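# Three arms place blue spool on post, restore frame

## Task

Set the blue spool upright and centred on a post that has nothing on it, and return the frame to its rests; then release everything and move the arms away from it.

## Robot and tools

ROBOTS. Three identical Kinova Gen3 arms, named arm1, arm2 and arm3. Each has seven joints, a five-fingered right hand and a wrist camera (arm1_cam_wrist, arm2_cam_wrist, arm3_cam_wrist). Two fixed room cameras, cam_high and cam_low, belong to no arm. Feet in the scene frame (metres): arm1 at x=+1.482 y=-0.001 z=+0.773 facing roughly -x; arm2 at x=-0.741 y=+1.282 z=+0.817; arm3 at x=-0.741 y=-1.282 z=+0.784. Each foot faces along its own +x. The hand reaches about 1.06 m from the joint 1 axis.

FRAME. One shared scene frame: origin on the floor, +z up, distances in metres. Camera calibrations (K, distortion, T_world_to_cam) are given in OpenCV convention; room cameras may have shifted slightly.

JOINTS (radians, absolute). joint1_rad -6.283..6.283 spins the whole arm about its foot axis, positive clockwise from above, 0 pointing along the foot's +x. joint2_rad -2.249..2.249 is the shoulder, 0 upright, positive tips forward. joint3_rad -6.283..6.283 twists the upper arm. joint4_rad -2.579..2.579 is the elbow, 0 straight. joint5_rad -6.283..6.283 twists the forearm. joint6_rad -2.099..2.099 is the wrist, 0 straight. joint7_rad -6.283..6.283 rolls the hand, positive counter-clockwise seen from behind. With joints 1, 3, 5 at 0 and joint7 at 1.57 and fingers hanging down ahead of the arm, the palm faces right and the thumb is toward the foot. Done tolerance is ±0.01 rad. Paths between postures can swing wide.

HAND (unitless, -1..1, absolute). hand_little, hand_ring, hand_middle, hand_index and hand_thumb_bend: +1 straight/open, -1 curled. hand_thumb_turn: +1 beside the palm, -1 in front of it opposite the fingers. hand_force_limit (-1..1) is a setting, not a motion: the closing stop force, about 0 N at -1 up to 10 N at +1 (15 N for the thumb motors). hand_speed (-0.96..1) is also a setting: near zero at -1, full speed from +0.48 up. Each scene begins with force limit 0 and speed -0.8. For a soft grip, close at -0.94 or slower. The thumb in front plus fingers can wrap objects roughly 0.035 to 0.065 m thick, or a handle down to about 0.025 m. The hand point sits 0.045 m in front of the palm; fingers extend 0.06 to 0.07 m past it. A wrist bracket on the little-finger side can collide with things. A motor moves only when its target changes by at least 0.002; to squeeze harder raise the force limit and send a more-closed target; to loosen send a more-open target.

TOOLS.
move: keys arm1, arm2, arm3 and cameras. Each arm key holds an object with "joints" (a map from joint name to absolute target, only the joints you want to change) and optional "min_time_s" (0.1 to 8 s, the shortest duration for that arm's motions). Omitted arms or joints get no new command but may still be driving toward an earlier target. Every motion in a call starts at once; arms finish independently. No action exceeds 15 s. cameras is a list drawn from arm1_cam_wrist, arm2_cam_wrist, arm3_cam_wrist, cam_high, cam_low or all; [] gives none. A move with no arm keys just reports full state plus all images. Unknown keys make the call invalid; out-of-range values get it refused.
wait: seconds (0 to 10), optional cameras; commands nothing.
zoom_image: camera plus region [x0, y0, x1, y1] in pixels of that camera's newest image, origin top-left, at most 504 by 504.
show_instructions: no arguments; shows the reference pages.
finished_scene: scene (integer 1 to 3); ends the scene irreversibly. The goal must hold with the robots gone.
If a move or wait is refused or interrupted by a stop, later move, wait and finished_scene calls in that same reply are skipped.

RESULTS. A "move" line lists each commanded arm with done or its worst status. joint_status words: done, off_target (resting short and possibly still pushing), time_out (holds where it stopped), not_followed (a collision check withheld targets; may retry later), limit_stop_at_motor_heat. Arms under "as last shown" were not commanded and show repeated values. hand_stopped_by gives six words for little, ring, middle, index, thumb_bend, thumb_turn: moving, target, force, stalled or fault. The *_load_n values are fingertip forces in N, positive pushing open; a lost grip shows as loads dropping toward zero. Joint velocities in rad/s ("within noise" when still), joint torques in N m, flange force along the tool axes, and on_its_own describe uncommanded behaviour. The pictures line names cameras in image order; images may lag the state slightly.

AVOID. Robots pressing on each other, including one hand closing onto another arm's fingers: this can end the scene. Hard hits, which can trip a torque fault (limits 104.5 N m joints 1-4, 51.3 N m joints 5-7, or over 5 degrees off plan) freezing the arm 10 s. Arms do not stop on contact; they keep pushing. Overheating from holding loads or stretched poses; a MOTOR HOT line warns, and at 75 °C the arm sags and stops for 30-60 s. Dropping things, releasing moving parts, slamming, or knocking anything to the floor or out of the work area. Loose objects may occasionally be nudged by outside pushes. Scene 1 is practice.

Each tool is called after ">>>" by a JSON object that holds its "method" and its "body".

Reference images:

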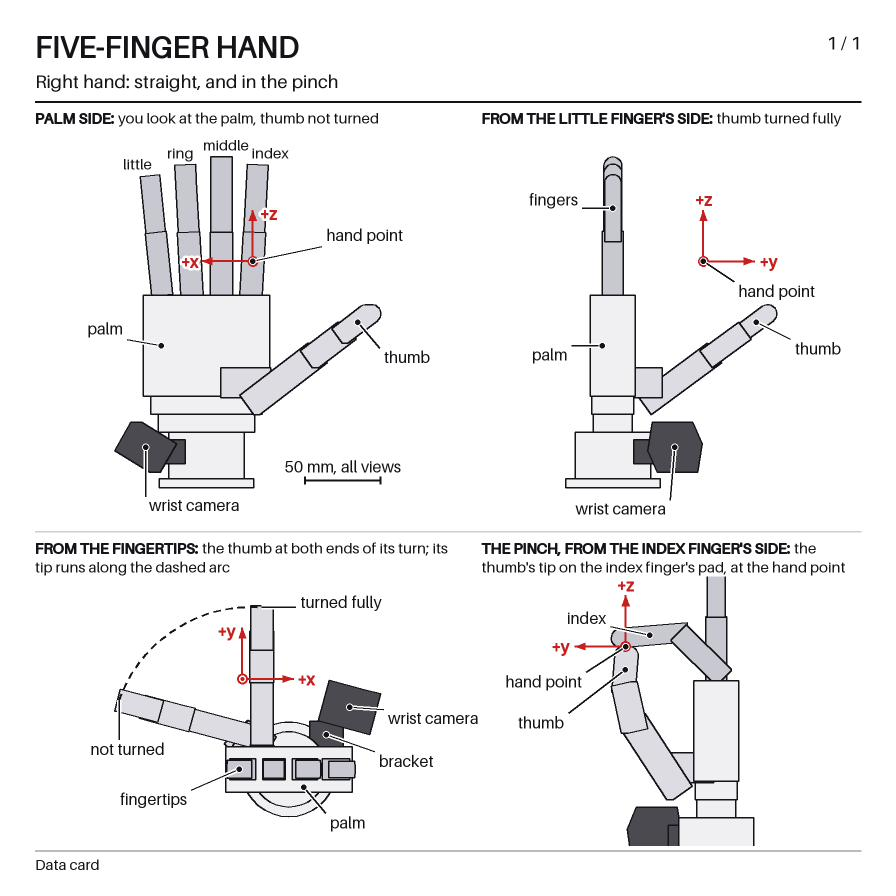

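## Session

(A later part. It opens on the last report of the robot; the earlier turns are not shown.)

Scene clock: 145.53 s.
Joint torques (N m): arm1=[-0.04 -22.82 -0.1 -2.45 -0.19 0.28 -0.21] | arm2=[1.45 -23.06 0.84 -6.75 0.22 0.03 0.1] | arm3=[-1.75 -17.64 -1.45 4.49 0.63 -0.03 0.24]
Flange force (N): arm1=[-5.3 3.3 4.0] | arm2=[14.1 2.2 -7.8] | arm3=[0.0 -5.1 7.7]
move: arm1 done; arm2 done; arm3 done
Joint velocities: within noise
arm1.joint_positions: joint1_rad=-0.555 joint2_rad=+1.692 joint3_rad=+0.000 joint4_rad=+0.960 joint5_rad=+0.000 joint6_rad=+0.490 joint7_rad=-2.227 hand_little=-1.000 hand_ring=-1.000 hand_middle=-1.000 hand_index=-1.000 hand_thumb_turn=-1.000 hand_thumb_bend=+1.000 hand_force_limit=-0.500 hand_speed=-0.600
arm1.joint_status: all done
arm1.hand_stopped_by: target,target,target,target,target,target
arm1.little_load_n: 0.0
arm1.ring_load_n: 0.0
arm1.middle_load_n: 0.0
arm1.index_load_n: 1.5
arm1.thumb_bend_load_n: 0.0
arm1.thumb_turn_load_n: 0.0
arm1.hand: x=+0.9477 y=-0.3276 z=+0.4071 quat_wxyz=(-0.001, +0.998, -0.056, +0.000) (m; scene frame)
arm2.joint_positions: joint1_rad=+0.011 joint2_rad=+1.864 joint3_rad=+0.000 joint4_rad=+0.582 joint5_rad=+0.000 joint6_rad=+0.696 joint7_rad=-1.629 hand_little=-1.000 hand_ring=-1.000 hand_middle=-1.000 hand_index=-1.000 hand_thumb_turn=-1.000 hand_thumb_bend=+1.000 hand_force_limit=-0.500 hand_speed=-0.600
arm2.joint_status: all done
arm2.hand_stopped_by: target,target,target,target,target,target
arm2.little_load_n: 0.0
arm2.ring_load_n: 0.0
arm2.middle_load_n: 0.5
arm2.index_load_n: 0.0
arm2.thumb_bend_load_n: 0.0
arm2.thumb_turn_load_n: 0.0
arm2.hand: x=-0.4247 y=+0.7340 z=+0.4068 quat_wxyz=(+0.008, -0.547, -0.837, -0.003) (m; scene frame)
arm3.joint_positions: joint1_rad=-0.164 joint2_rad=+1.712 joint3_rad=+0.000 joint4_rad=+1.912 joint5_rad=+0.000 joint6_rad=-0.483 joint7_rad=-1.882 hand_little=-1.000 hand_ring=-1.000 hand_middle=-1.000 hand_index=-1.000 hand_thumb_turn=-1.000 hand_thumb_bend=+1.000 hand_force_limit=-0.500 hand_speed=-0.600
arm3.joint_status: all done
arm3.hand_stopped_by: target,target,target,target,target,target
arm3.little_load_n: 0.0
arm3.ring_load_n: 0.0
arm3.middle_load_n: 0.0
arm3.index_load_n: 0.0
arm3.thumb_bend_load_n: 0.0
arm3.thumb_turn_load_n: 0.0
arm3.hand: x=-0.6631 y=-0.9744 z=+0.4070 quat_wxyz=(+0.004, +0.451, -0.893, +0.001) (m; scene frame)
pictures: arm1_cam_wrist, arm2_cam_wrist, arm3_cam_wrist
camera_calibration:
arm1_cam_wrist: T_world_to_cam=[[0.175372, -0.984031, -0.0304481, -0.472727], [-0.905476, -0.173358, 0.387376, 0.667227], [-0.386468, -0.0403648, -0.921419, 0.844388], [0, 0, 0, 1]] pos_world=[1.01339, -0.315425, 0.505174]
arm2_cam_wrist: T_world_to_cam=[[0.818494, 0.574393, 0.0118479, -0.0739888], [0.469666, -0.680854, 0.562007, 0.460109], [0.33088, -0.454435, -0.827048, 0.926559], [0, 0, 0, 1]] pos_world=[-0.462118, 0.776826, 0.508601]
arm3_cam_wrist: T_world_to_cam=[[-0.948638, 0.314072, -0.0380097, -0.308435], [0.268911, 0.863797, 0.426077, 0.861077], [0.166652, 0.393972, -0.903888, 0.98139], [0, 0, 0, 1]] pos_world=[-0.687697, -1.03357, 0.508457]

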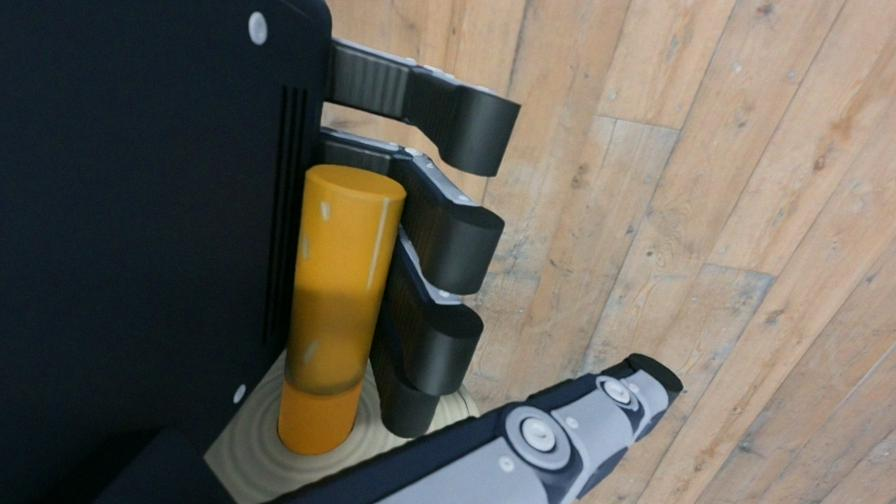

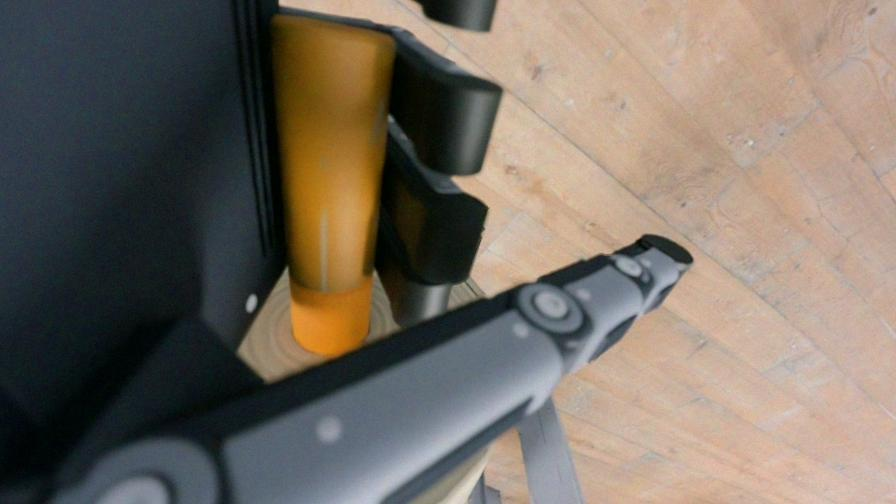

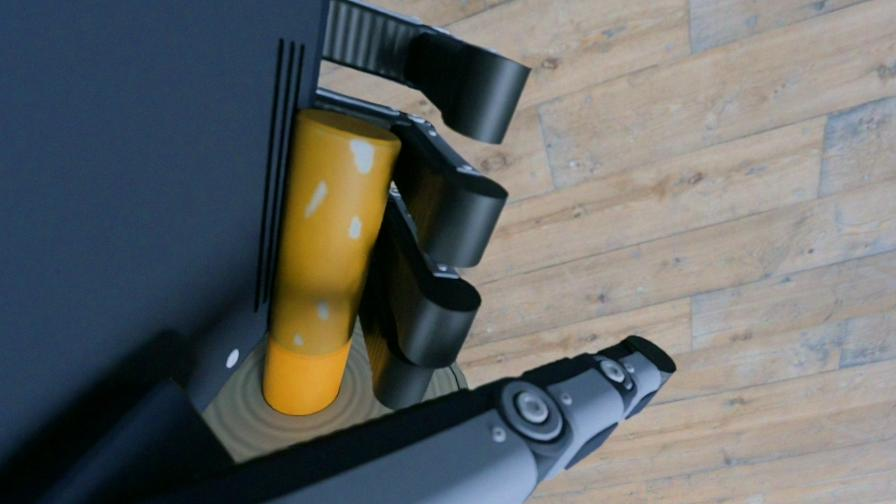

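>>> {"method": "move", "body": {"arm1": {"joints":{"joint1_rad":-0.5545,"joint2_rad":1.5690,"joint4_rad":1.0934,"joint6_rad":0.4792,"joint7_rad":-2.2270},"min_time_s":2.5}, "arm2": {"joints":{"joint1_rad":0.0109,"joint2_rad":1.7139,"joint4_rad":0.7903,"joint6_rad":0.6374,"joint7_rad":-1.6292},"min_time_s":2.5}, "arm3": {"joints":{"joint1_rad":-0.1649,"joint2_rad":1.5982,"joint4_rad":2.0418,"joint6_rad":-0.4984,"joint7_rad":-1.8824},"min_time_s":2.5}, "cameras": ["arm1_cam_wrist","arm2_cam_wrist","arm3_cam_wrist","cam_low"]}}

>>> {"method": "move", "body": {"arm1": {"joints":{"joint1_rad":-0.5545,"joint2_rad":1.3650,"joint4_rad":1.2653,"joint6_rad":0.5113,"joint7_rad":-2.2270},"min_time_s":2.5}, "arm2": {"joints":{"joint1_rad":0.0111,"joint2_rad":1.4919,"joint4_rad":1.0298,"joint6_rad":0.6199,"joint7_rad":-1.6290},"min_time_s":2.5}, "arm3": {"joints":{"joint1_rad":-0.1660,"joint2_rad":1.3741,"joint4_rad":2.2398,"joint6_rad":-0.4723,"joint7_rad":-1.8835},"min_time_s":2.5}}}

>>> {"method": "move", "body": {"arm1": {"joints":{"joint1_rad":-0.5545,"joint2_rad":1.1568,"joint4_rad":1.3731,"joint6_rad":0.6117,"joint7_rad":-2.2270},"min_time_s":2.5}, "arm2": {"joints":{"joint1_rad":0.0111,"joint2_rad":1.2772,"joint4_rad":1.1841,"joint6_rad":0.6803,"joint7_rad":-1.6290},"min_time_s":2.5}, "arm3": {"joints":{"joint1_rad":-0.1675,"joint2_rad":1.0755,"joint4_rad":2.3941,"joint6_rad":-0.3280,"joint7_rad":-1.8850},"min_time_s":2.5}, "cameras": ["cam_high"]}}

>>> {"method": "move", "body": {"arm1": {"joints":{"joint1_rad":-0.4940,"joint2_rad":0.8811,"joint4_rad":1.5880,"joint6_rad":0.6725,"joint7_rad":-2.1665},"min_time_s":3}, "arm2": {"joints":{"joint1_rad":-0.0692,"joint2_rad":1.0110,"joint4_rad":1.4115,"joint6_rad":0.7191,"joint7_rad":-1.7093},"min_time_s":3}, "arm3": {"joints":{"joint1_rad":-0.1475,"joint2_rad":0.6985,"joint4_rad":2.2676,"joint6_rad":0.1755,"joint7_rad":-1.8650},"min_time_s":3}}}

>>> {"method": "move", "body": {"arm1": {"joints":{"joint1_rad":-0.4219,"joint2_rad":0.6249,"joint4_rad":1.6890,"joint6_rad":0.8277,"joint7_rad":-2.0944},"min_time_s":3}, "arm2": {"joints":{"joint1_rad":-0.1594,"joint2_rad":0.7748,"joint4_rad":1.5168,"joint6_rad":0.8500,"joint7_rad":-1.7995},"min_time_s":3}, "arm3": {"joints":{"joint1_rad":-0.1330,"joint2_rad":0.4817,"joint4_rad":2.0225,"joint6_rad":0.6374,"joint7_rad":-1.8505},"min_time_s":3}, "cameras": ["all"]}}

>>> {"method": "zoom_image", "body": {"camera": "cam_high", "region": [390, 180, 490, 280]}}

>>> {"method": "zoom_image", "body": {"camera": "cam_low", "region": [400, 190, 500, 290]}}

Scene clock: 208.27 s.
Joint torques (N m): arm1=[-2.18 -23.67 -2.24 -2.3 -0.67 0.44 -0.19] | arm2=[2.6 -24.39 1.85 -5.79 0.51 0.79 0.12] | arm3=[-1.4 -18.64 -0.68 5.65 0.54 0.19 0.26]
Flange force (N): arm1=[-7.8 0.4 5.2] | arm2=[8.5 4.2 -0.7] | arm3=[0.2 -3.7 12.5]
move: arm1 done; arm2 done; arm3 done
Joint velocities: within noise
arm1.joint_positions: joint1_rad=-0.554 joint2_rad=+1.569 joint3_rad=+0.000 joint4_rad=+1.093 joint5_rad=+0.000 joint6_rad=+0.479 joint7_rad=-2.227 hand_little=-1.000 hand_ring=-1.000 hand_middle=-1.000 hand_index=-0.999 hand_thumb_turn=-1.000 hand_thumb_bend=+1.000 hand_force_limit=-0.500 hand_speed=-0.600
arm1.joint_status: all done
arm1.hand_stopped_by: target,target,target,target,target,target
arm1.little_load_n: 0.0
arm1.ring_load_n: 0.0
arm1.middle_load_n: 0.0
arm1.index_load_n: 2.0
arm1.thumb_bend_load_n: 0.0
arm1.thumb_turn_load_n: 0.0
arm1.hand: x=+0.9476 y=-0.3277 z=+0.4570 quat_wxyz=(-0.001, +0.998, -0.056, +0.000) (m; scene frame)
arm2.joint_positions: joint1_rad=+0.011 joint2_rad=+1.714 joint3_rad=+0.000 joint4_rad=+0.790 joint5_rad=+0.000 joint6_rad=+0.637 joint7_rad=-1.629 hand_little=-1.000 hand_ring=-1.000 hand_middle=-1.000 hand_index=-1.000 hand_thumb_turn=-1.000 hand_thumb_bend=+1.000 hand_force_limit=-0.500 hand_speed=-0.600
arm2.joint_status: all done
arm2.hand_stopped_by: target,target,target,target,target,target
arm2.little_load_n: 0.0
arm2.ring_load_n: 1.5
arm2.middle_load_n: 0.5
arm2.index_load_n: 0.5
arm2.thumb_bend_load_n: 0.0
arm2.thumb_turn_load_n: 0.0
arm2.hand: x=-0.4246 y=+0.7340 z=+0.4568 quat_wxyz=(+0.008, -0.547, -0.837, -0.003) (m; scene frame)
arm3.joint_positions: joint1_rad=-0.165 joint2_rad=+1.598 joint3_rad=+0.000 joint4_rad=+2.042 joint5_rad=+0.000 joint6_rad=-0.498 joint7_rad=-1.882 hand_little=-1.000 hand_ring=-1.000 hand_middle=-1.000 hand_index=-1.000 hand_thumb_turn=-1.000 hand_thumb_bend=+1.000 hand_force_limit=-0.500 hand_speed=-0.600
arm3.joint_status: all done
arm3.hand_stopped_by: target,target,target,target,target,target
arm3.little_load_n: 0.0
arm3.ring_load_n: 1.5
arm3.middle_load_n: 0.0
arm3.index_load_n: 0.0
arm3.thumb_bend_load_n: 0.0
arm3.thumb_turn_load_n: 0.0
arm3.hand: x=-0.6631 y=-0.9744 z=+0.4571 quat_wxyz=(+0.004, +0.451, -0.893, +0.001) (m; scene frame)
pictures: arm1_cam_wrist, arm2_cam_wrist, arm3_cam_wrist, cam_low
camera_calibration:
arm1_cam_wrist: T_world_to_cam=[[0.175236, -0.984053, -0.0305158, -0.471138], [-0.905465, -0.173256, 0.387447, 0.647861], [-0.386556, -0.0402636, -0.921387, 0.890466], [0, 0, 0, 1]] pos_world=[1.01339, -0.315525, 0.555074]
arm2_cam_wrist: T_world_to_cam=[[0.818548, 0.574316, 0.0118128, -0.0744771], [0.469634, -0.680908, 0.561968, 0.432058], [0.330791, -0.45445, -0.827075, 0.967898], [0, 0, 0, 1]] pos_world=[-0.462118, 0.776826, 0.558601]
arm3_cam_wrist: T_world_to_cam=[[-0.948597, 0.314192, -0.0380545, -0.306358], [0.268997, 0.863756, 0.426106, 0.839774], [0.166749, 0.393966, -0.903873, 1.02664], [0, 0, 0, 1]] pos_world=[-0.687697, -1.03356, 0.558457]

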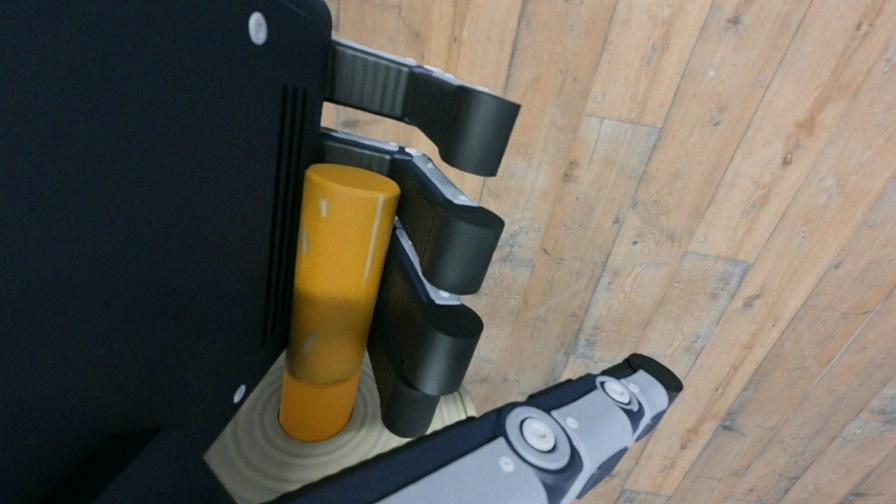

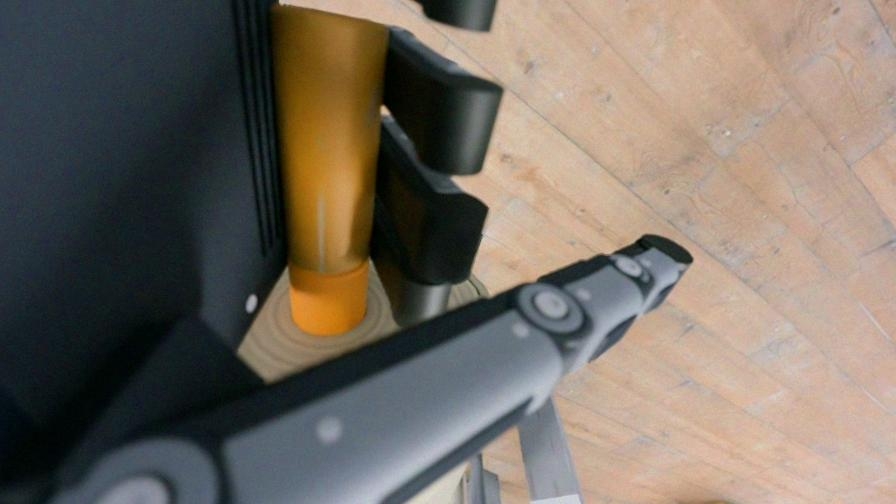

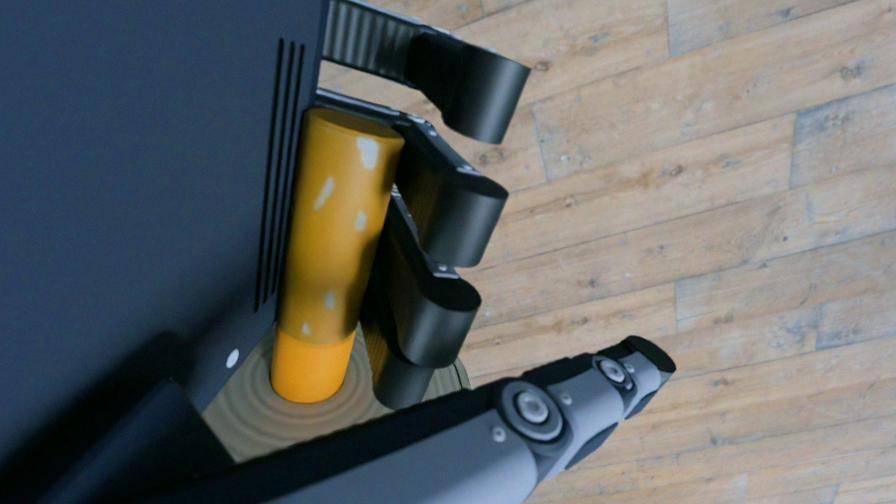

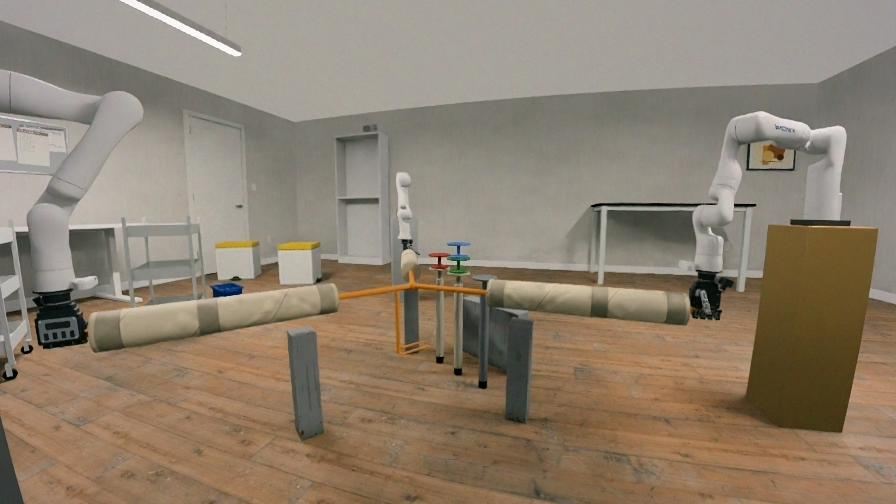

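Scene clock: 211.07 s.
Joint torques (N m): arm1=[-2.19 -23.18 -2.25 -1.76 -0.66 0.87 -0.2] | arm2=[1.81 -23.75 1.15 -4.63 0.38 1.34 0.18] | arm3=[-1.53 -16.92 -1.02 7.21 0.66 1.16 0.36]
Flange force (N): arm1=[-8.9 1.2 4.8] | arm2=[4.7 3.1 1.6] | arm3=[-2.8 -3.3 12.8]
move: arm1 done; arm2 done; arm3 done
Joint velocities: within noise
arm1.joint_positions: joint1_rad=-0.554 joint2_rad=+1.365 joint3_rad=+0.000 joint4_rad=+1.265 joint5_rad=+0.000 joint6_rad=+0.511 joint7_rad=-2.227 hand_little=-1.000 hand_ring=-1.000 hand_middle=-1.000 hand_index=-0.999 hand_thumb_turn=-1.000 hand_thumb_bend=+1.000 hand_force_limit=-0.500 hand_speed=-0.600
arm1.joint_status: all done
arm1.hand_stopped_by: target,target,target,target,target,target
arm1.little_load_n: 0.0
arm1.ring_load_n: 0.0
arm1.middle_load_n: 0.0
arm1.index_load_n: 2.0
arm1.thumb_bend_load_n: -0.5
arm1.thumb_turn_load_n: 0.0
arm1.hand: x=+0.9476 y=-0.3279 z=+0.5470 quat_wxyz=(-0.001, +0.998, -0.056, +0.000) (m; scene frame)
arm2.joint_positions: joint1_rad=+0.011 joint2_rad=+1.492 joint3_rad=+0.000 joint4_rad=+1.030 joint5_rad=+0.000 joint6_rad=+0.620 joint7_rad=-1.629 hand_little=-1.000 hand_ring=-1.000 hand_middle=-1.000 hand_index=-1.000 hand_thumb_turn=-1.000 hand_thumb_bend=+1.000 hand_force_limit=-0.500 hand_speed=-0.600
arm2.joint_status: all done
arm2.hand_stopped_by: target,target,target,target,target,target
arm2.little_load_n: 0.0
arm2.ring_load_n: 1.0
arm2.middle_load_n: 0.0
arm2.index_load_n: 0.5
arm2.thumb_bend_load_n: 0.0
arm2.thumb_turn_load_n: 0.0
arm2.hand: x=-0.4246 y=+0.7340 z=+0.5468 quat_wxyz=(+0.008, -0.547, -0.837, -0.003) (m; scene frame)
arm3.joint_positions: joint1_rad=-0.166 joint2_rad=+1.374 joint3_rad=+0.000 joint4_rad=+2.240 joint5_rad=+0.000 joint6_rad=-0.472 joint7_rad=-1.884 hand_little=-1.000 hand_ring=-1.000 hand_middle=-1.000 hand_index=-1.000 hand_thumb_turn=-1.000 hand_thumb_bend=+1.000 hand_force_limit=-0.500 hand_speed=-0.600
arm3.joint_status: all done
arm3.hand_stopped_by: target,target,target,target,target,target
arm3.little_load_n: 0.0
arm3.ring_load_n: 1.5
arm3.middle_load_n: 0.0
arm3.index_load_n: 0.0
arm3.thumb_bend_load_n: 0.0
arm3.thumb_turn_load_n: 0.0
arm3.hand: x=-0.6632 y=-0.9745 z=+0.5470 quat_wxyz=(+0.004, +0.451, -0.893, +0.001) (m; scene frame)
pictures: none

Scene clock: 213.87 s.
Joint torques (N m): arm1=[-2.42 -23.05 -2.48 -2.7 -0.8 0.86 -0.18] | arm2=[1.88 -23.67 1.2 -4.9 0.37 1.47 0.18] | arm3=[-1.51 -16.39 -0.9 6.07 0.58 1.17 0.35]
Flange force (N): arm1=[-8.7 0.6 4.1] | arm2=[3.6 3.3 3.2] | arm3=[-3.9 -3.0 13.7]
move: arm1 done; arm2 done; arm3 done
Joint velocities: within noise
arm1.joint_positions: joint1_rad=-0.554 joint2_rad=+1.157 joint3_rad=+0.000 joint4_rad=+1.373 joint5_rad=+0.000 joint6_rad=+0.612 joint7_rad=-2.227 hand_little=-1.000 hand_ring=-1.000 hand_middle=-1.000 hand_index=-0.999 hand_thumb_turn=-1.000 hand_thumb_bend=+1.000 hand_force_limit=-0.500 hand_speed=-0.600
arm1.joint_status: all done
arm1.hand_stopped_by: target,target,target,target,target,target
arm1.little_load_n: 0.0
arm1.ring_load_n: 0.0
arm1.middle_load_n: 0.0
arm1.index_load_n: 2.5
arm1.thumb_bend_load_n: 0.0
arm1.thumb_turn_load_n: -0.5
arm1.hand: x=+0.9476 y=-0.3281 z=+0.6471 quat_wxyz=(-0.001, +0.998, -0.056, +0.000) (m; scene frame)
arm2.joint_positions: joint1_rad=+0.011 joint2_rad=+1.277 joint3_rad=+0.000 joint4_rad=+1.184 joint5_rad=+0.000 joint6_rad=+0.680 joint7_rad=-1.629 hand_little=-1.000 hand_ring=-1.000 hand_middle=-1.000 hand_index=-1.000 hand_thumb_turn=-1.000 hand_thumb_bend=+1.000 hand_force_limit=-0.500 hand_speed=-0.600
arm2.joint_status: all done
arm2.hand_stopped_by: target,target,target,target,target,target
arm2.little_load_n: 0.0
arm2.ring_load_n: 1.5
arm2.middle_load_n: 0.0
arm2.index_load_n: 0.0
arm2.thumb_bend_load_n: -0.5
arm2.thumb_turn_load_n: 0.0
arm2.hand: x=-0.4244 y=+0.7340 z=+0.6469 quat_wxyz=(+0.008, -0.547, -0.837, -0.003) (m; scene frame)
arm3.joint_positions: joint1_rad=-0.167 joint2_rad=+1.075 joint3_rad=+0.000 joint4_rad=+2.394 joint5_rad=+0.000 joint6_rad=-0.328 joint7_rad=-1.885 hand_little=-1.000 hand_ring=-1.000 hand_middle=-1.000 hand_index=-1.000 hand_thumb_turn=-1.000 hand_thumb_bend=+1.000 hand_force_limit=-0.500 hand_speed=-0.600
arm3.joint_status: all done
arm3.hand_stopped_by: target,target,target,target,target,target
arm3.little_load_n: 0.0
arm3.ring_load_n: 2.0
arm3.middle_load_n: 0.0
arm3.index_load_n: 0.0
arm3.thumb_bend_load_n: 0.0
arm3.thumb_turn_load_n: 0.0
arm3.hand: x=-0.6632 y=-0.9745 z=+0.6471 quat_wxyz=(+0.004, +0.451, -0.893, +0.001) (m; scene frame)
pictures: cam_high

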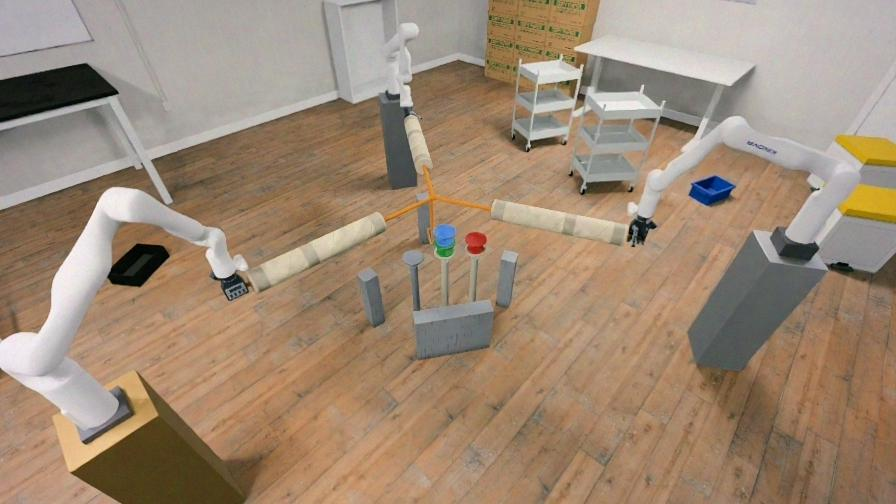

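Scene clock: 217.17 s.
Joint torques (N m): arm1=[-2.67 -20.69 -2.88 -2.49 -1 1.22 -0.17] | arm2=[2.11 -22.16 1.45 -4.96 0.51 1.62 0.2] | arm3=[-1.73 -16.75 -1.1 1.28 0.21 1.06 0.32]
Flange force (N): arm1=[-10.3 0.0 3.6] | arm2=[2.5 3.8 4.8] | arm3=[-8.3 -2.5 12.3]
move: arm1 done; arm2 done; arm3 done
Joint velocities: within noise
arm1.joint_positions: joint1_rad=-0.494 joint2_rad=+0.881 joint3_rad=+0.000 joint4_rad=+1.588 joint5_rad=+0.000 joint6_rad=+0.673 joint7_rad=-2.166 hand_little=-1.000 hand_ring=-1.000 hand_middle=-1.000 hand_index=-0.999 hand_thumb_turn=-1.000 hand_thumb_bend=+1.000 hand_force_limit=-0.500 hand_speed=-0.600
arm1.joint_status: all done
arm1.hand_stopped_by: target,target,target,target,target,target
arm1.little_load_n: 0.0
arm1.ring_load_n: 0.0
arm1.middle_load_n: 0.0
arm1.index_load_n: 2.0
arm1.thumb_bend_load_n: 0.0
arm1.thumb_turn_load_n: 0.0
arm1.hand: x=+0.9722 y=-0.2767 z=+0.7571 quat_wxyz=(-0.001, +0.998, -0.056, +0.000) (m; scene frame)
arm2.joint_positions: joint1_rad=-0.069 joint2_rad=+1.011 joint3_rad=+0.000 joint4_rad=+1.411 joint5_rad=+0.000 joint6_rad=+0.719 joint7_rad=-1.709 hand_little=-1.000 hand_ring=-1.000 hand_middle=-1.000 hand_index=-1.000 hand_thumb_turn=-1.000 hand_thumb_bend=+1.000 hand_force_limit=-0.500 hand_speed=-0.600
arm2.joint_status: all done
arm2.hand_stopped_by: target,target,target,target,target,target
arm2.little_load_n: 0.0
arm2.ring_load_n: 1.5
arm2.middle_load_n: 0.5
arm2.index_load_n: 0.0
arm2.thumb_bend_load_n: 0.0
arm2.thumb_turn_load_n: 0.0
arm2.hand: x=-0.3997 y=+0.7858 z=+0.7569 quat_wxyz=(+0.008, -0.547, -0.837, -0.003) (m; scene frame)
arm3.joint_positions: joint1_rad=-0.148 joint2_rad=+0.699 joint3_rad=+0.000 joint4_rad=+2.268 joint5_rad=+0.000 joint6_rad=+0.176 joint7_rad=-1.865 hand_little=-1.000 hand_ring=-1.000 hand_middle=-1.000 hand_index=-1.000 hand_thumb_turn=-1.000 hand_thumb_bend=+1.000 hand_force_limit=-0.500 hand_speed=-0.600
arm3.joint_status: all done
arm3.hand_stopped_by: target,target,target,target,target,target
arm3.little_load_n: 0.0
arm3.ring_load_n: 1.5
arm3.middle_load_n: 0.0
arm3.index_load_n: 0.0
arm3.thumb_bend_load_n: 0.0
arm3.thumb_turn_load_n: 0.0
arm3.hand: x=-0.6388 y=-0.9229 z=+0.7570 quat_wxyz=(+0.004, +0.451, -0.893, +0.001) (m; scene frame)
pictures: none

Scene clock: 220.47 s.
Joint torques (N m): arm1=[-2.12 -18.52 -2.36 -3.78 -0.99 1.21 -0.15] | arm2=[1.66 -20.59 0.91 -6.11 0.37 1.58 0.18] | arm3=[-1.76 -17.31 -1.08 -2.75 -0.11 1.12 0.32]
Flange force (N): arm1=[-9.7 -0.4 3.1] | arm2=[2.5 3.0 6.1] | arm3=[-11.0 -1.3 9.1]
move: arm1 done; arm2 done; arm3 done
Joint velocities: within noise
arm1.joint_positions: joint1_rad=-0.422 joint2_rad=+0.625 joint3_rad=+0.000 joint4_rad=+1.689 joint5_rad=+0.000 joint6_rad=+0.828 joint7_rad=-2.094 hand_little=-1.000 hand_ring=-1.000 hand_middle=-1.000 hand_index=-0.999 hand_thumb_turn=-1.000 hand_thumb_bend=+1.000 hand_force_limit=-0.500 hand_speed=-0.600
arm1.joint_status: all done
arm1.hand_stopped_by: target,target,target,target,target,target
arm1.little_load_n: 0.0
arm1.ring_load_n: 0.0
arm1.middle_load_n: 0.0
arm1.index_load_n: 2.5
arm1.thumb_bend_load_n: 0.0
arm1.thumb_turn_load_n: 0.0
arm1.hand: x=+0.9968 y=-0.2253 z=+0.8640 quat_wxyz=(-0.001, +0.998, -0.056, +0.000) (m; scene frame)
arm2.joint_positions: joint1_rad=-0.159 joint2_rad=+0.775 joint3_rad=+0.000 joint4_rad=+1.517 joint5_rad=+0.000 joint6_rad=+0.850 joint7_rad=-1.800 hand_little=-1.000 hand_ring=-1.000 hand_middle=-1.000 hand_index=-1.000 hand_thumb_turn=-1.000 hand_thumb_bend=+1.000 hand_force_limit=-0.500 hand_speed=-0.600
arm2.joint_status: all done
arm2.hand_stopped_by: target,target,target,target,target,target
arm2.little_load_n: 0.0
arm2.ring_load_n: 1.5
arm2.middle_load_n: 0.0
arm2.index_load_n: 0.0
arm2.thumb_bend_load_n: 0.0
arm2.thumb_turn_load_n: 0.0
arm2.hand: x=-0.3753 y=+0.8375 z=+0.8637 quat_wxyz=(+0.008, -0.547, -0.837, -0.003) (m; scene frame)
arm3.joint_positions: joint1_rad=-0.133 joint2_rad=+0.482 joint3_rad=+0.000 joint4_rad=+2.022 joint5_rad=+0.000 joint6_rad=+0.637 joint7_rad=-1.851 hand_little=-1.000 hand_ring=-1.000 hand_middle=-1.000 hand_index=-1.000 hand_thumb_turn=-1.000 hand_thumb_bend=+1.000 hand_force_limit=-0.500 hand_speed=-0.600
arm3.joint_status: all done
arm3.hand_stopped_by: target,target,target,target,target,target
arm3.little_load_n: 0.0
arm3.ring_load_n: 1.5
arm3.middle_load_n: 0.0
arm3.index_load_n: 0.0
arm3.thumb_bend_load_n: 0.0
arm3.thumb_turn_load_n: 0.0
arm3.hand: x=-0.6141 y=-0.8713 z=+0.8642 quat_wxyz=(+0.003, +0.451, -0.893, +0.001) (m; scene frame)
pictures: arm1_cam_wrist, arm2_cam_wrist, arm3_cam_wrist, cam_high, cam_low
camera_calibration:
arm1_cam_wrist: T_world_to_cam=[[0.175363, -0.984032, -0.0304628, -0.366753], [-0.905441, -0.173352, 0.387459, 0.552404], [-0.386553, -0.0403637, -0.921383, 1.28858], [0, 0, 0, 1]] pos_world=[1.06259, -0.213125, 0.962074]
arm2_cam_wrist: T_world_to_cam=[[0.818548, 0.574316, 0.0118128, -0.179162], [0.469634, -0.680908, 0.561968, 0.250667], [0.330791, -0.45445, -0.827075, 1.33513], [0, 0, 0, 1]] pos_world=[-0.412718, 0.880326, 0.965501]
arm3_cam_wrist: T_world_to_cam=[[-0.948622, 0.31411, -0.0380953, -0.276827], [0.268907, 0.863786, 0.426102, 0.564005], [0.166749, 0.393965, -0.903873, 1.3459], [0, 0, 0, 1]] pos_world=[-0.638697, -0.930465, 0.965657]

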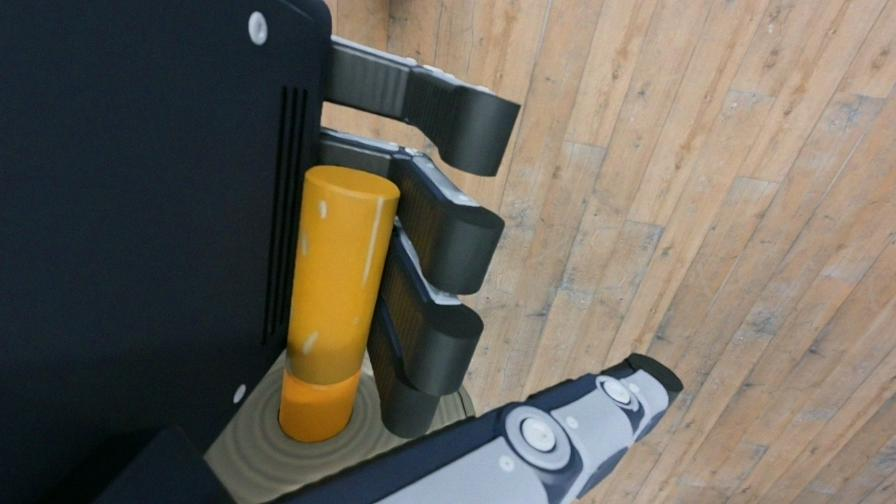

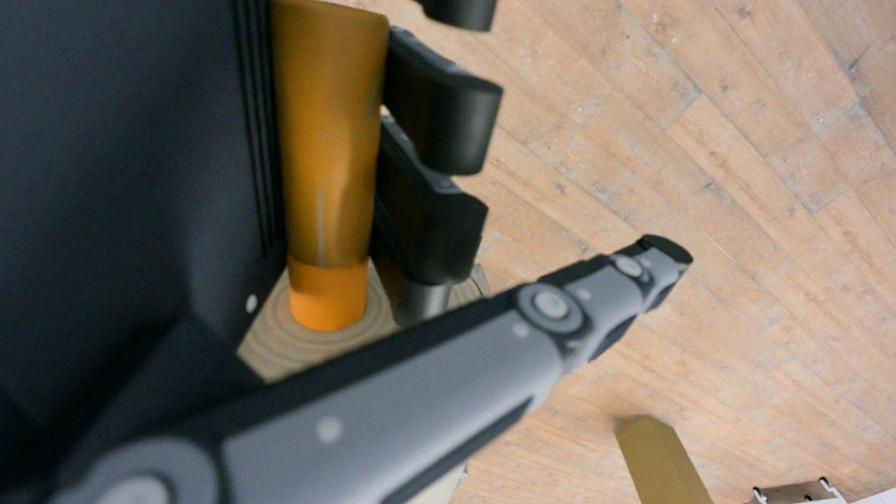

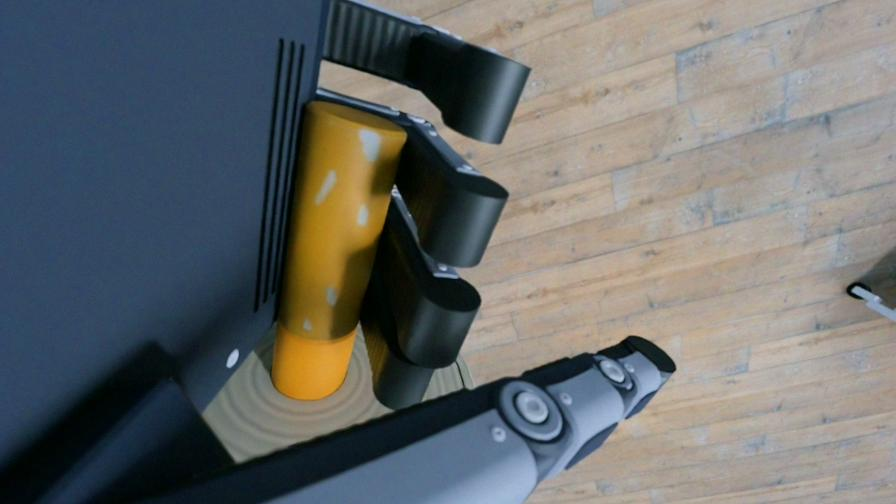

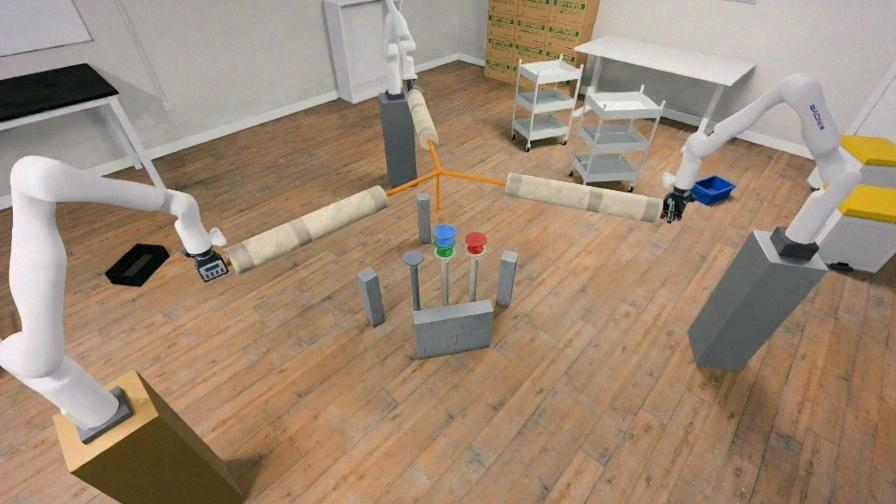

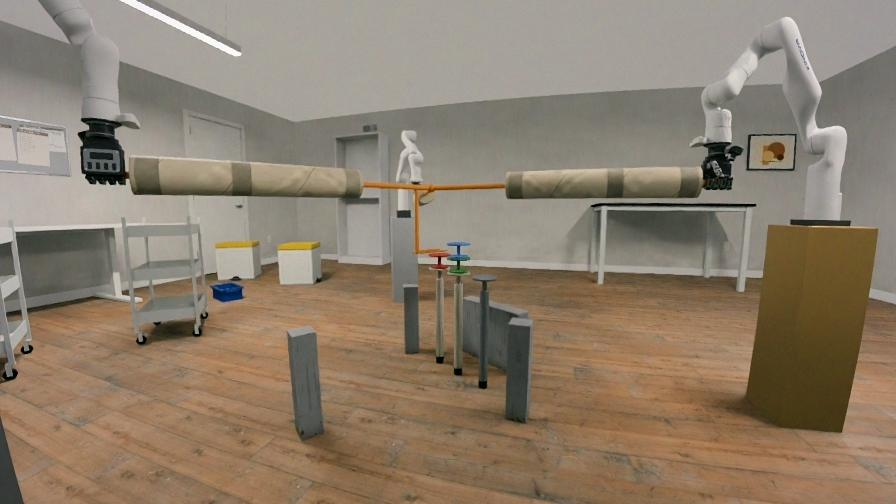

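Scaled by 5.040.

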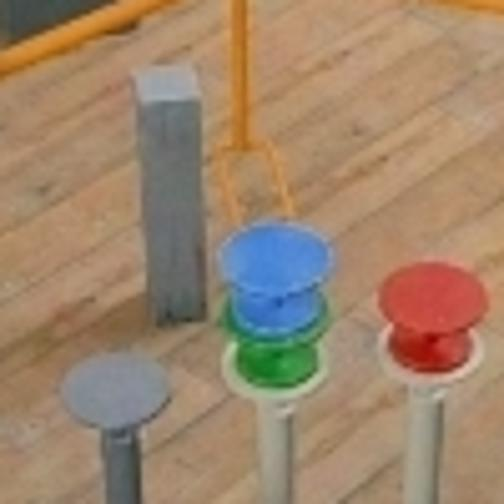

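Scaled by 5.040.

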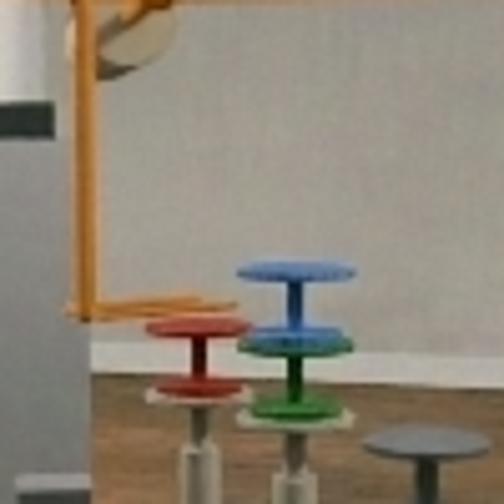

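>>> {"method": "move", "body": {"arm1": {"joints":{"joint1_rad":-0.3445,"joint2_rad":0.5569,"joint4_rad":1.8855,"joint6_rad":0.6992,"joint7_rad":-2.0170},"min_time_s":3}, "arm2": {"joints":{"joint1_rad":-0.2805,"joint2_rad":0.7638,"joint4_rad":1.5963,"joint6_rad":0.7815,"joint7_rad":-1.9206},"min_time_s":3}, "arm3": {"joints":{"joint1_rad":-0.0932,"joint2_rad":0.6059,"joint4_rad":1.8197,"joint6_rad":0.7160,"joint7_rad":-1.8107},"min_time_s":3}, "cameras": ["cam_high","cam_low"]}}

>>> {"method": "zoom_image", "body": {"camera": "cam_high", "region": [390, 180, 490, 280]}}

>>> {"method": "zoom_image", "body": {"camera": "cam_low", "region": [400, 190, 500, 290]}}

Scene clock: 259.50 s.
Joint torques (N m): arm1=[-1.88 -16.47 -2.24 -2.62 -0.88 1.28 -0.14] | arm2=[1.24 -19.91 0.54 -5.32 0.26 1.7 0.22] | arm3=[-1.77 -20.06 -0.94 -3.31 -0.06 1.17 0.32]
Flange force (N): arm1=[-9.9 -1.0 3.3] | arm2=[1.8 2.5 6.0] | arm3=[-11.3 -1.1 8.6]
move: arm1 done; arm2 done; arm3 done
Joint velocities: within noise
arm1.joint_positions: joint1_rad=-0.345 joint2_rad=+0.557 joint3_rad=+0.000 joint4_rad=+1.886 joint5_rad=+0.000 joint6_rad=+0.699 joint7_rad=-2.017 hand_little=-1.000 hand_ring=-1.000 hand_middle=-1.000 hand_index=-0.999 hand_thumb_turn=-1.000 hand_thumb_bend=+1.000 hand_force_limit=-0.500 hand_speed=-0.600
arm1.joint_status: all done
arm1.hand_stopped_by: target,target,target,target,target,target
arm1.little_load_n: 0.0
arm1.ring_load_n: 0.0
arm1.middle_load_n: 0.0
arm1.index_load_n: 2.5
arm1.thumb_bend_load_n: 0.0
arm1.thumb_turn_load_n: 0.0
arm1.hand: x=+1.0352 y=-0.1728 z=+0.8521 quat_wxyz=(-0.001, +0.998, -0.056, +0.000) (m; scene frame)
arm2.joint_positions: joint1_rad=-0.281 joint2_rad=+0.764 joint3_rad=+0.000 joint4_rad=+1.596 joint5_rad=+0.000 joint6_rad=+0.782 joint7_rad=-1.921 hand_little=-1.000 hand_ring=-1.000 hand_middle=-1.000 hand_index=-1.000 hand_thumb_turn=-1.000 hand_thumb_bend=+1.000 hand_force_limit=-0.500 hand_speed=-0.600
arm2.joint_status: all done
arm2.hand_stopped_by: target,target,target,target,target,target
arm2.little_load_n: 0.0
arm2.ring_load_n: 1.5
arm2.middle_load_n: 0.0
arm2.index_load_n: 0.0
arm2.thumb_bend_load_n: 0.0
arm2.thumb_turn_load_n: 0.0
arm2.hand: x=-0.3369 y=+0.8899 z=+0.8516 quat_wxyz=(+0.008, -0.547, -0.837, -0.003) (m; scene frame)
arm3.joint_positions: joint1_rad=-0.093 joint2_rad=+0.606 joint3_rad=+0.000 joint4_rad=+1.820 joint5_rad=+0.000 joint6_rad=+0.716 joint7_rad=-1.811 hand_little=-1.000 hand_ring=-1.000 hand_middle=-1.000 hand_index=-1.000 hand_thumb_turn=-1.000 hand_thumb_bend=+1.000 hand_force_limit=-0.500 hand_speed=-0.600
arm3.joint_status: all done
arm3.hand_stopped_by: target,target,target,target,target,target
arm3.little_load_n: 0.0
arm3.ring_load_n: 1.5
arm3.middle_load_n: 0.0
arm3.index_load_n: 0.5
arm3.thumb_bend_load_n: 0.0
arm3.thumb_turn_load_n: 0.0
arm3.hand: x=-0.5758 y=-0.8189 z=+0.8522 quat_wxyz=(+0.004, +0.451, -0.893, +0.001) (m; scene frame)
pictures: cam_high, cam_low

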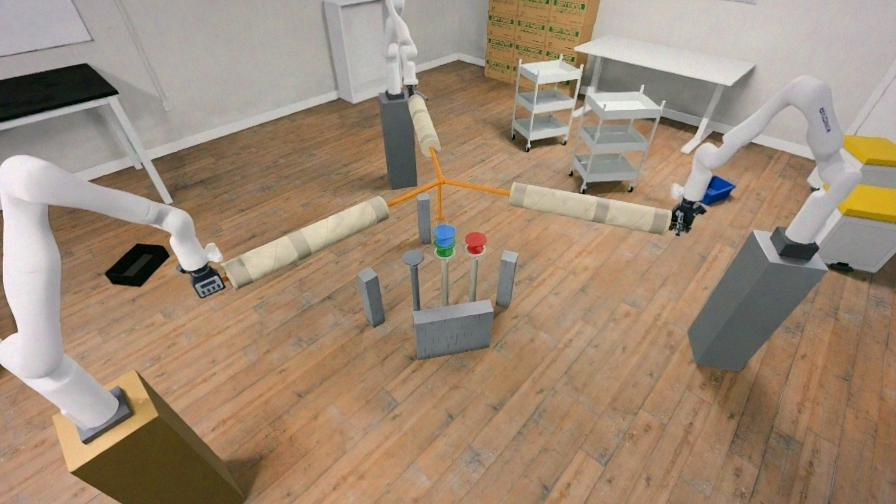

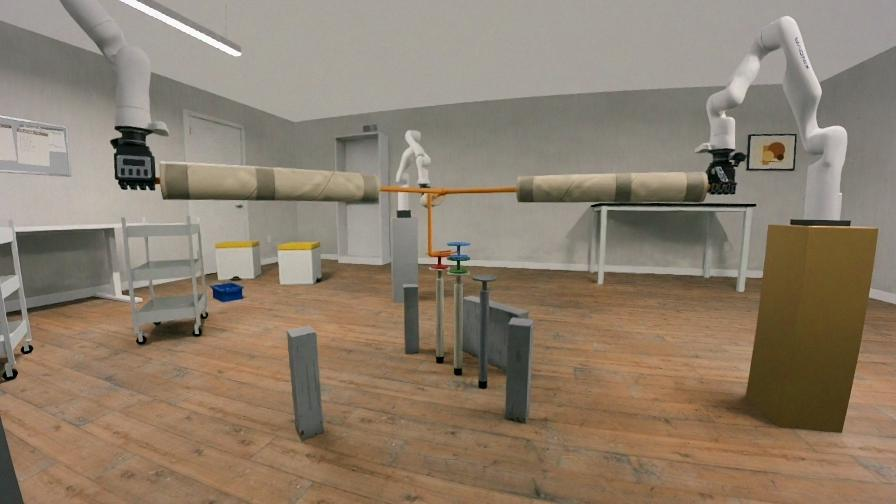

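Scaled by 5.040.

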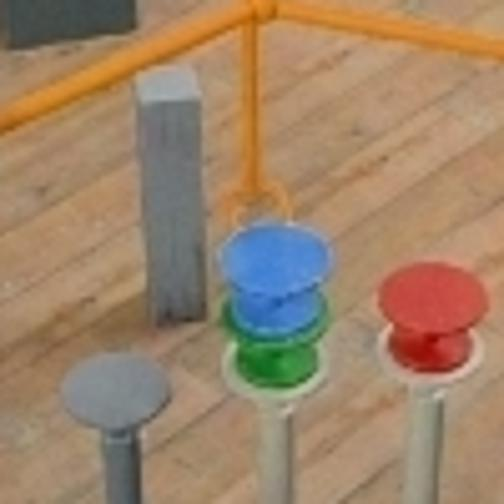

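Scaled by 5.040.

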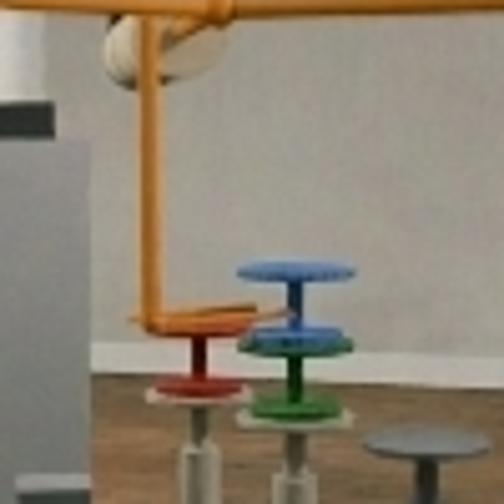

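>>> {"method": "move", "body": {"arm1": {"joints":{"joint1_rad":-0.2216,"joint2_rad":0.4648,"joint4_rad":2.0783,"joint6_rad":0.5985,"joint7_rad":-1.8941},"min_time_s":3.5}, "arm2": {"joints":{"joint1_rad":-0.4352,"joint2_rad":0.7453,"joint4_rad":1.6417,"joint6_rad":0.7546,"joint7_rad":-2.0753},"min_time_s":3.5}, "arm3": {"joints":{"joint1_rad":-0.0580,"joint2_rad":0.7373,"joint4_rad":1.5324,"joint6_rad":0.8719,"joint7_rad":-1.7755},"min_time_s":3.5}, "cameras": ["cam_high","cam_low"]}}

>>> {"method": "zoom_image", "body": {"camera": "cam_high", "region": [400, 190, 490, 280]}}

>>> {"method": "zoom_image", "body": {"camera": "cam_low", "region": [420, 220, 490, 290]}}

Scene clock: 269.50 s.
Joint torques (N m): arm1=[-1.56 -13.93 -1.97 -1.22 -0.68 1.54 -0.13] | arm2=[1.01 -19.49 0.31 -5.16 0.13 1.7 0.27] | arm3=[-1.99 -23.33 -1.1 -4.62 -0.18 1.07 0.31]
Flange force (N): arm1=[-10.6 -2.0 3.3] | arm2=[2.1 2.0 6.1] | arm3=[-12.0 -1.3 7.8]
move: arm1 done; arm2 done; arm3 done
Joint velocities: within noise
arm1.joint_positions: joint1_rad=-0.222 joint2_rad=+0.465 joint3_rad=+0.000 joint4_rad=+2.078 joint5_rad=+0.000 joint6_rad=+0.598 joint7_rad=-1.894 hand_little=-1.000 hand_ring=-1.000 hand_middle=-1.000 hand_index=-0.999 hand_thumb_turn=-1.000 hand_thumb_bend=+1.000 hand_force_limit=-0.500 hand_speed=-0.600
arm1.joint_status: all done
arm1.hand_stopped_by: target,target,target,target,target,target
arm1.little_load_n: 0.0
arm1.ring_load_n: 0.0
arm1.middle_load_n: 0.0
arm1.index_load_n: 2.5
arm1.thumb_bend_load_n: 0.0
arm1.thumb_turn_load_n: 0.0
arm1.hand: x=+1.0818 y=-0.1094 z=+0.8521 quat_wxyz=(-0.001, +0.998, -0.056, +0.000) (m; scene frame)
arm2.joint_positions: joint1_rad=-0.435 joint2_rad=+0.745 joint3_rad=+0.000 joint4_rad=+1.642 joint5_rad=+0.000 joint6_rad=+0.755 joint7_rad=-2.075 hand_little=-1.000 hand_ring=-1.000 hand_middle=-1.000 hand_index=-1.000 hand_thumb_turn=-1.000 hand_thumb_bend=+1.000 hand_force_limit=-0.500 hand_speed=-0.600
arm2.joint_status: all done
arm2.hand_stopped_by: target,target,target,target,target,target
arm2.little_load_n: 0.0
arm2.ring_load_n: 1.5
arm2.middle_load_n: 0.0
arm2.index_load_n: 0.0
arm2.thumb_bend_load_n: 0.0
arm2.thumb_turn_load_n: 0.0
arm2.hand: x=-0.2906 y=+0.9535 z=+0.8515 quat_wxyz=(+0.008, -0.547, -0.837, -0.003) (m; scene frame)
arm3.joint_positions: joint1_rad=-0.058 joint2_rad=+0.737 joint3_rad=+0.000 joint4_rad=+1.532 joint5_rad=+0.000 joint6_rad=+0.872 joint7_rad=-1.775 hand_little=-1.000 hand_ring=-1.000 hand_middle=-1.000 hand_index=-1.000 hand_thumb_turn=-1.000 hand_thumb_bend=+1.000 hand_force_limit=-0.500 hand_speed=-0.600
arm3.joint_status: all done
arm3.hand_stopped_by: target,target,target,target,target,target
arm3.little_load_n: 0.0
arm3.ring_load_n: 1.5
arm3.middle_load_n: 0.0
arm3.index_load_n: 0.0
arm3.thumb_bend_load_n: -0.5
arm3.thumb_turn_load_n: 0.0
arm3.hand: x=-0.5294 y=-0.7555 z=+0.8521 quat_wxyz=(+0.004, +0.451, -0.893, +0.001) (m; scene frame)
pictures: cam_high, cam_low

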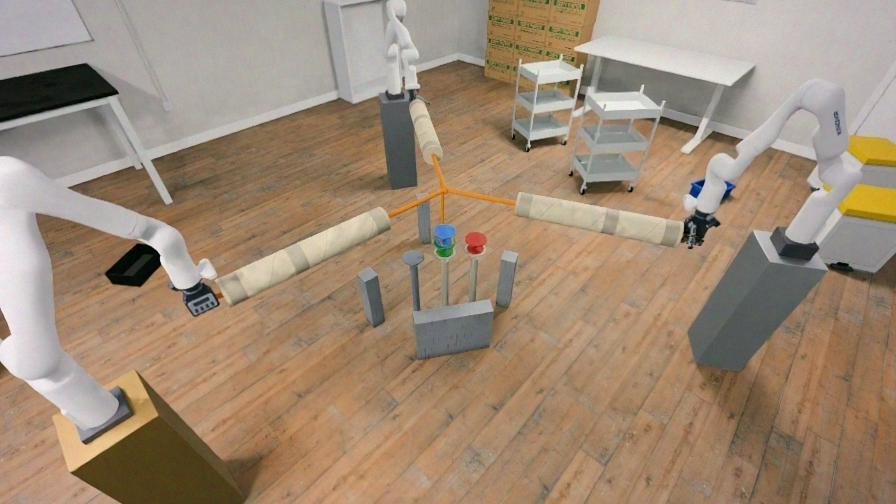

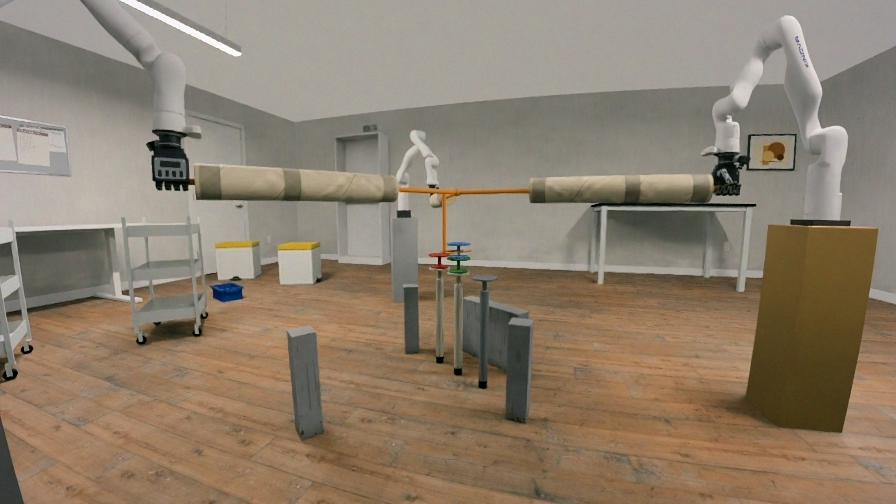

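Scaled by 5.600.

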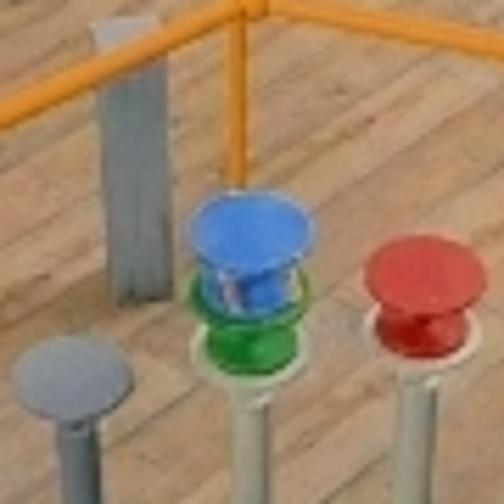

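Scaled by 7.200.

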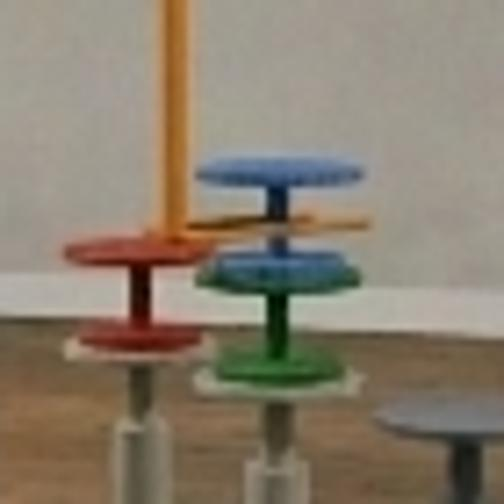

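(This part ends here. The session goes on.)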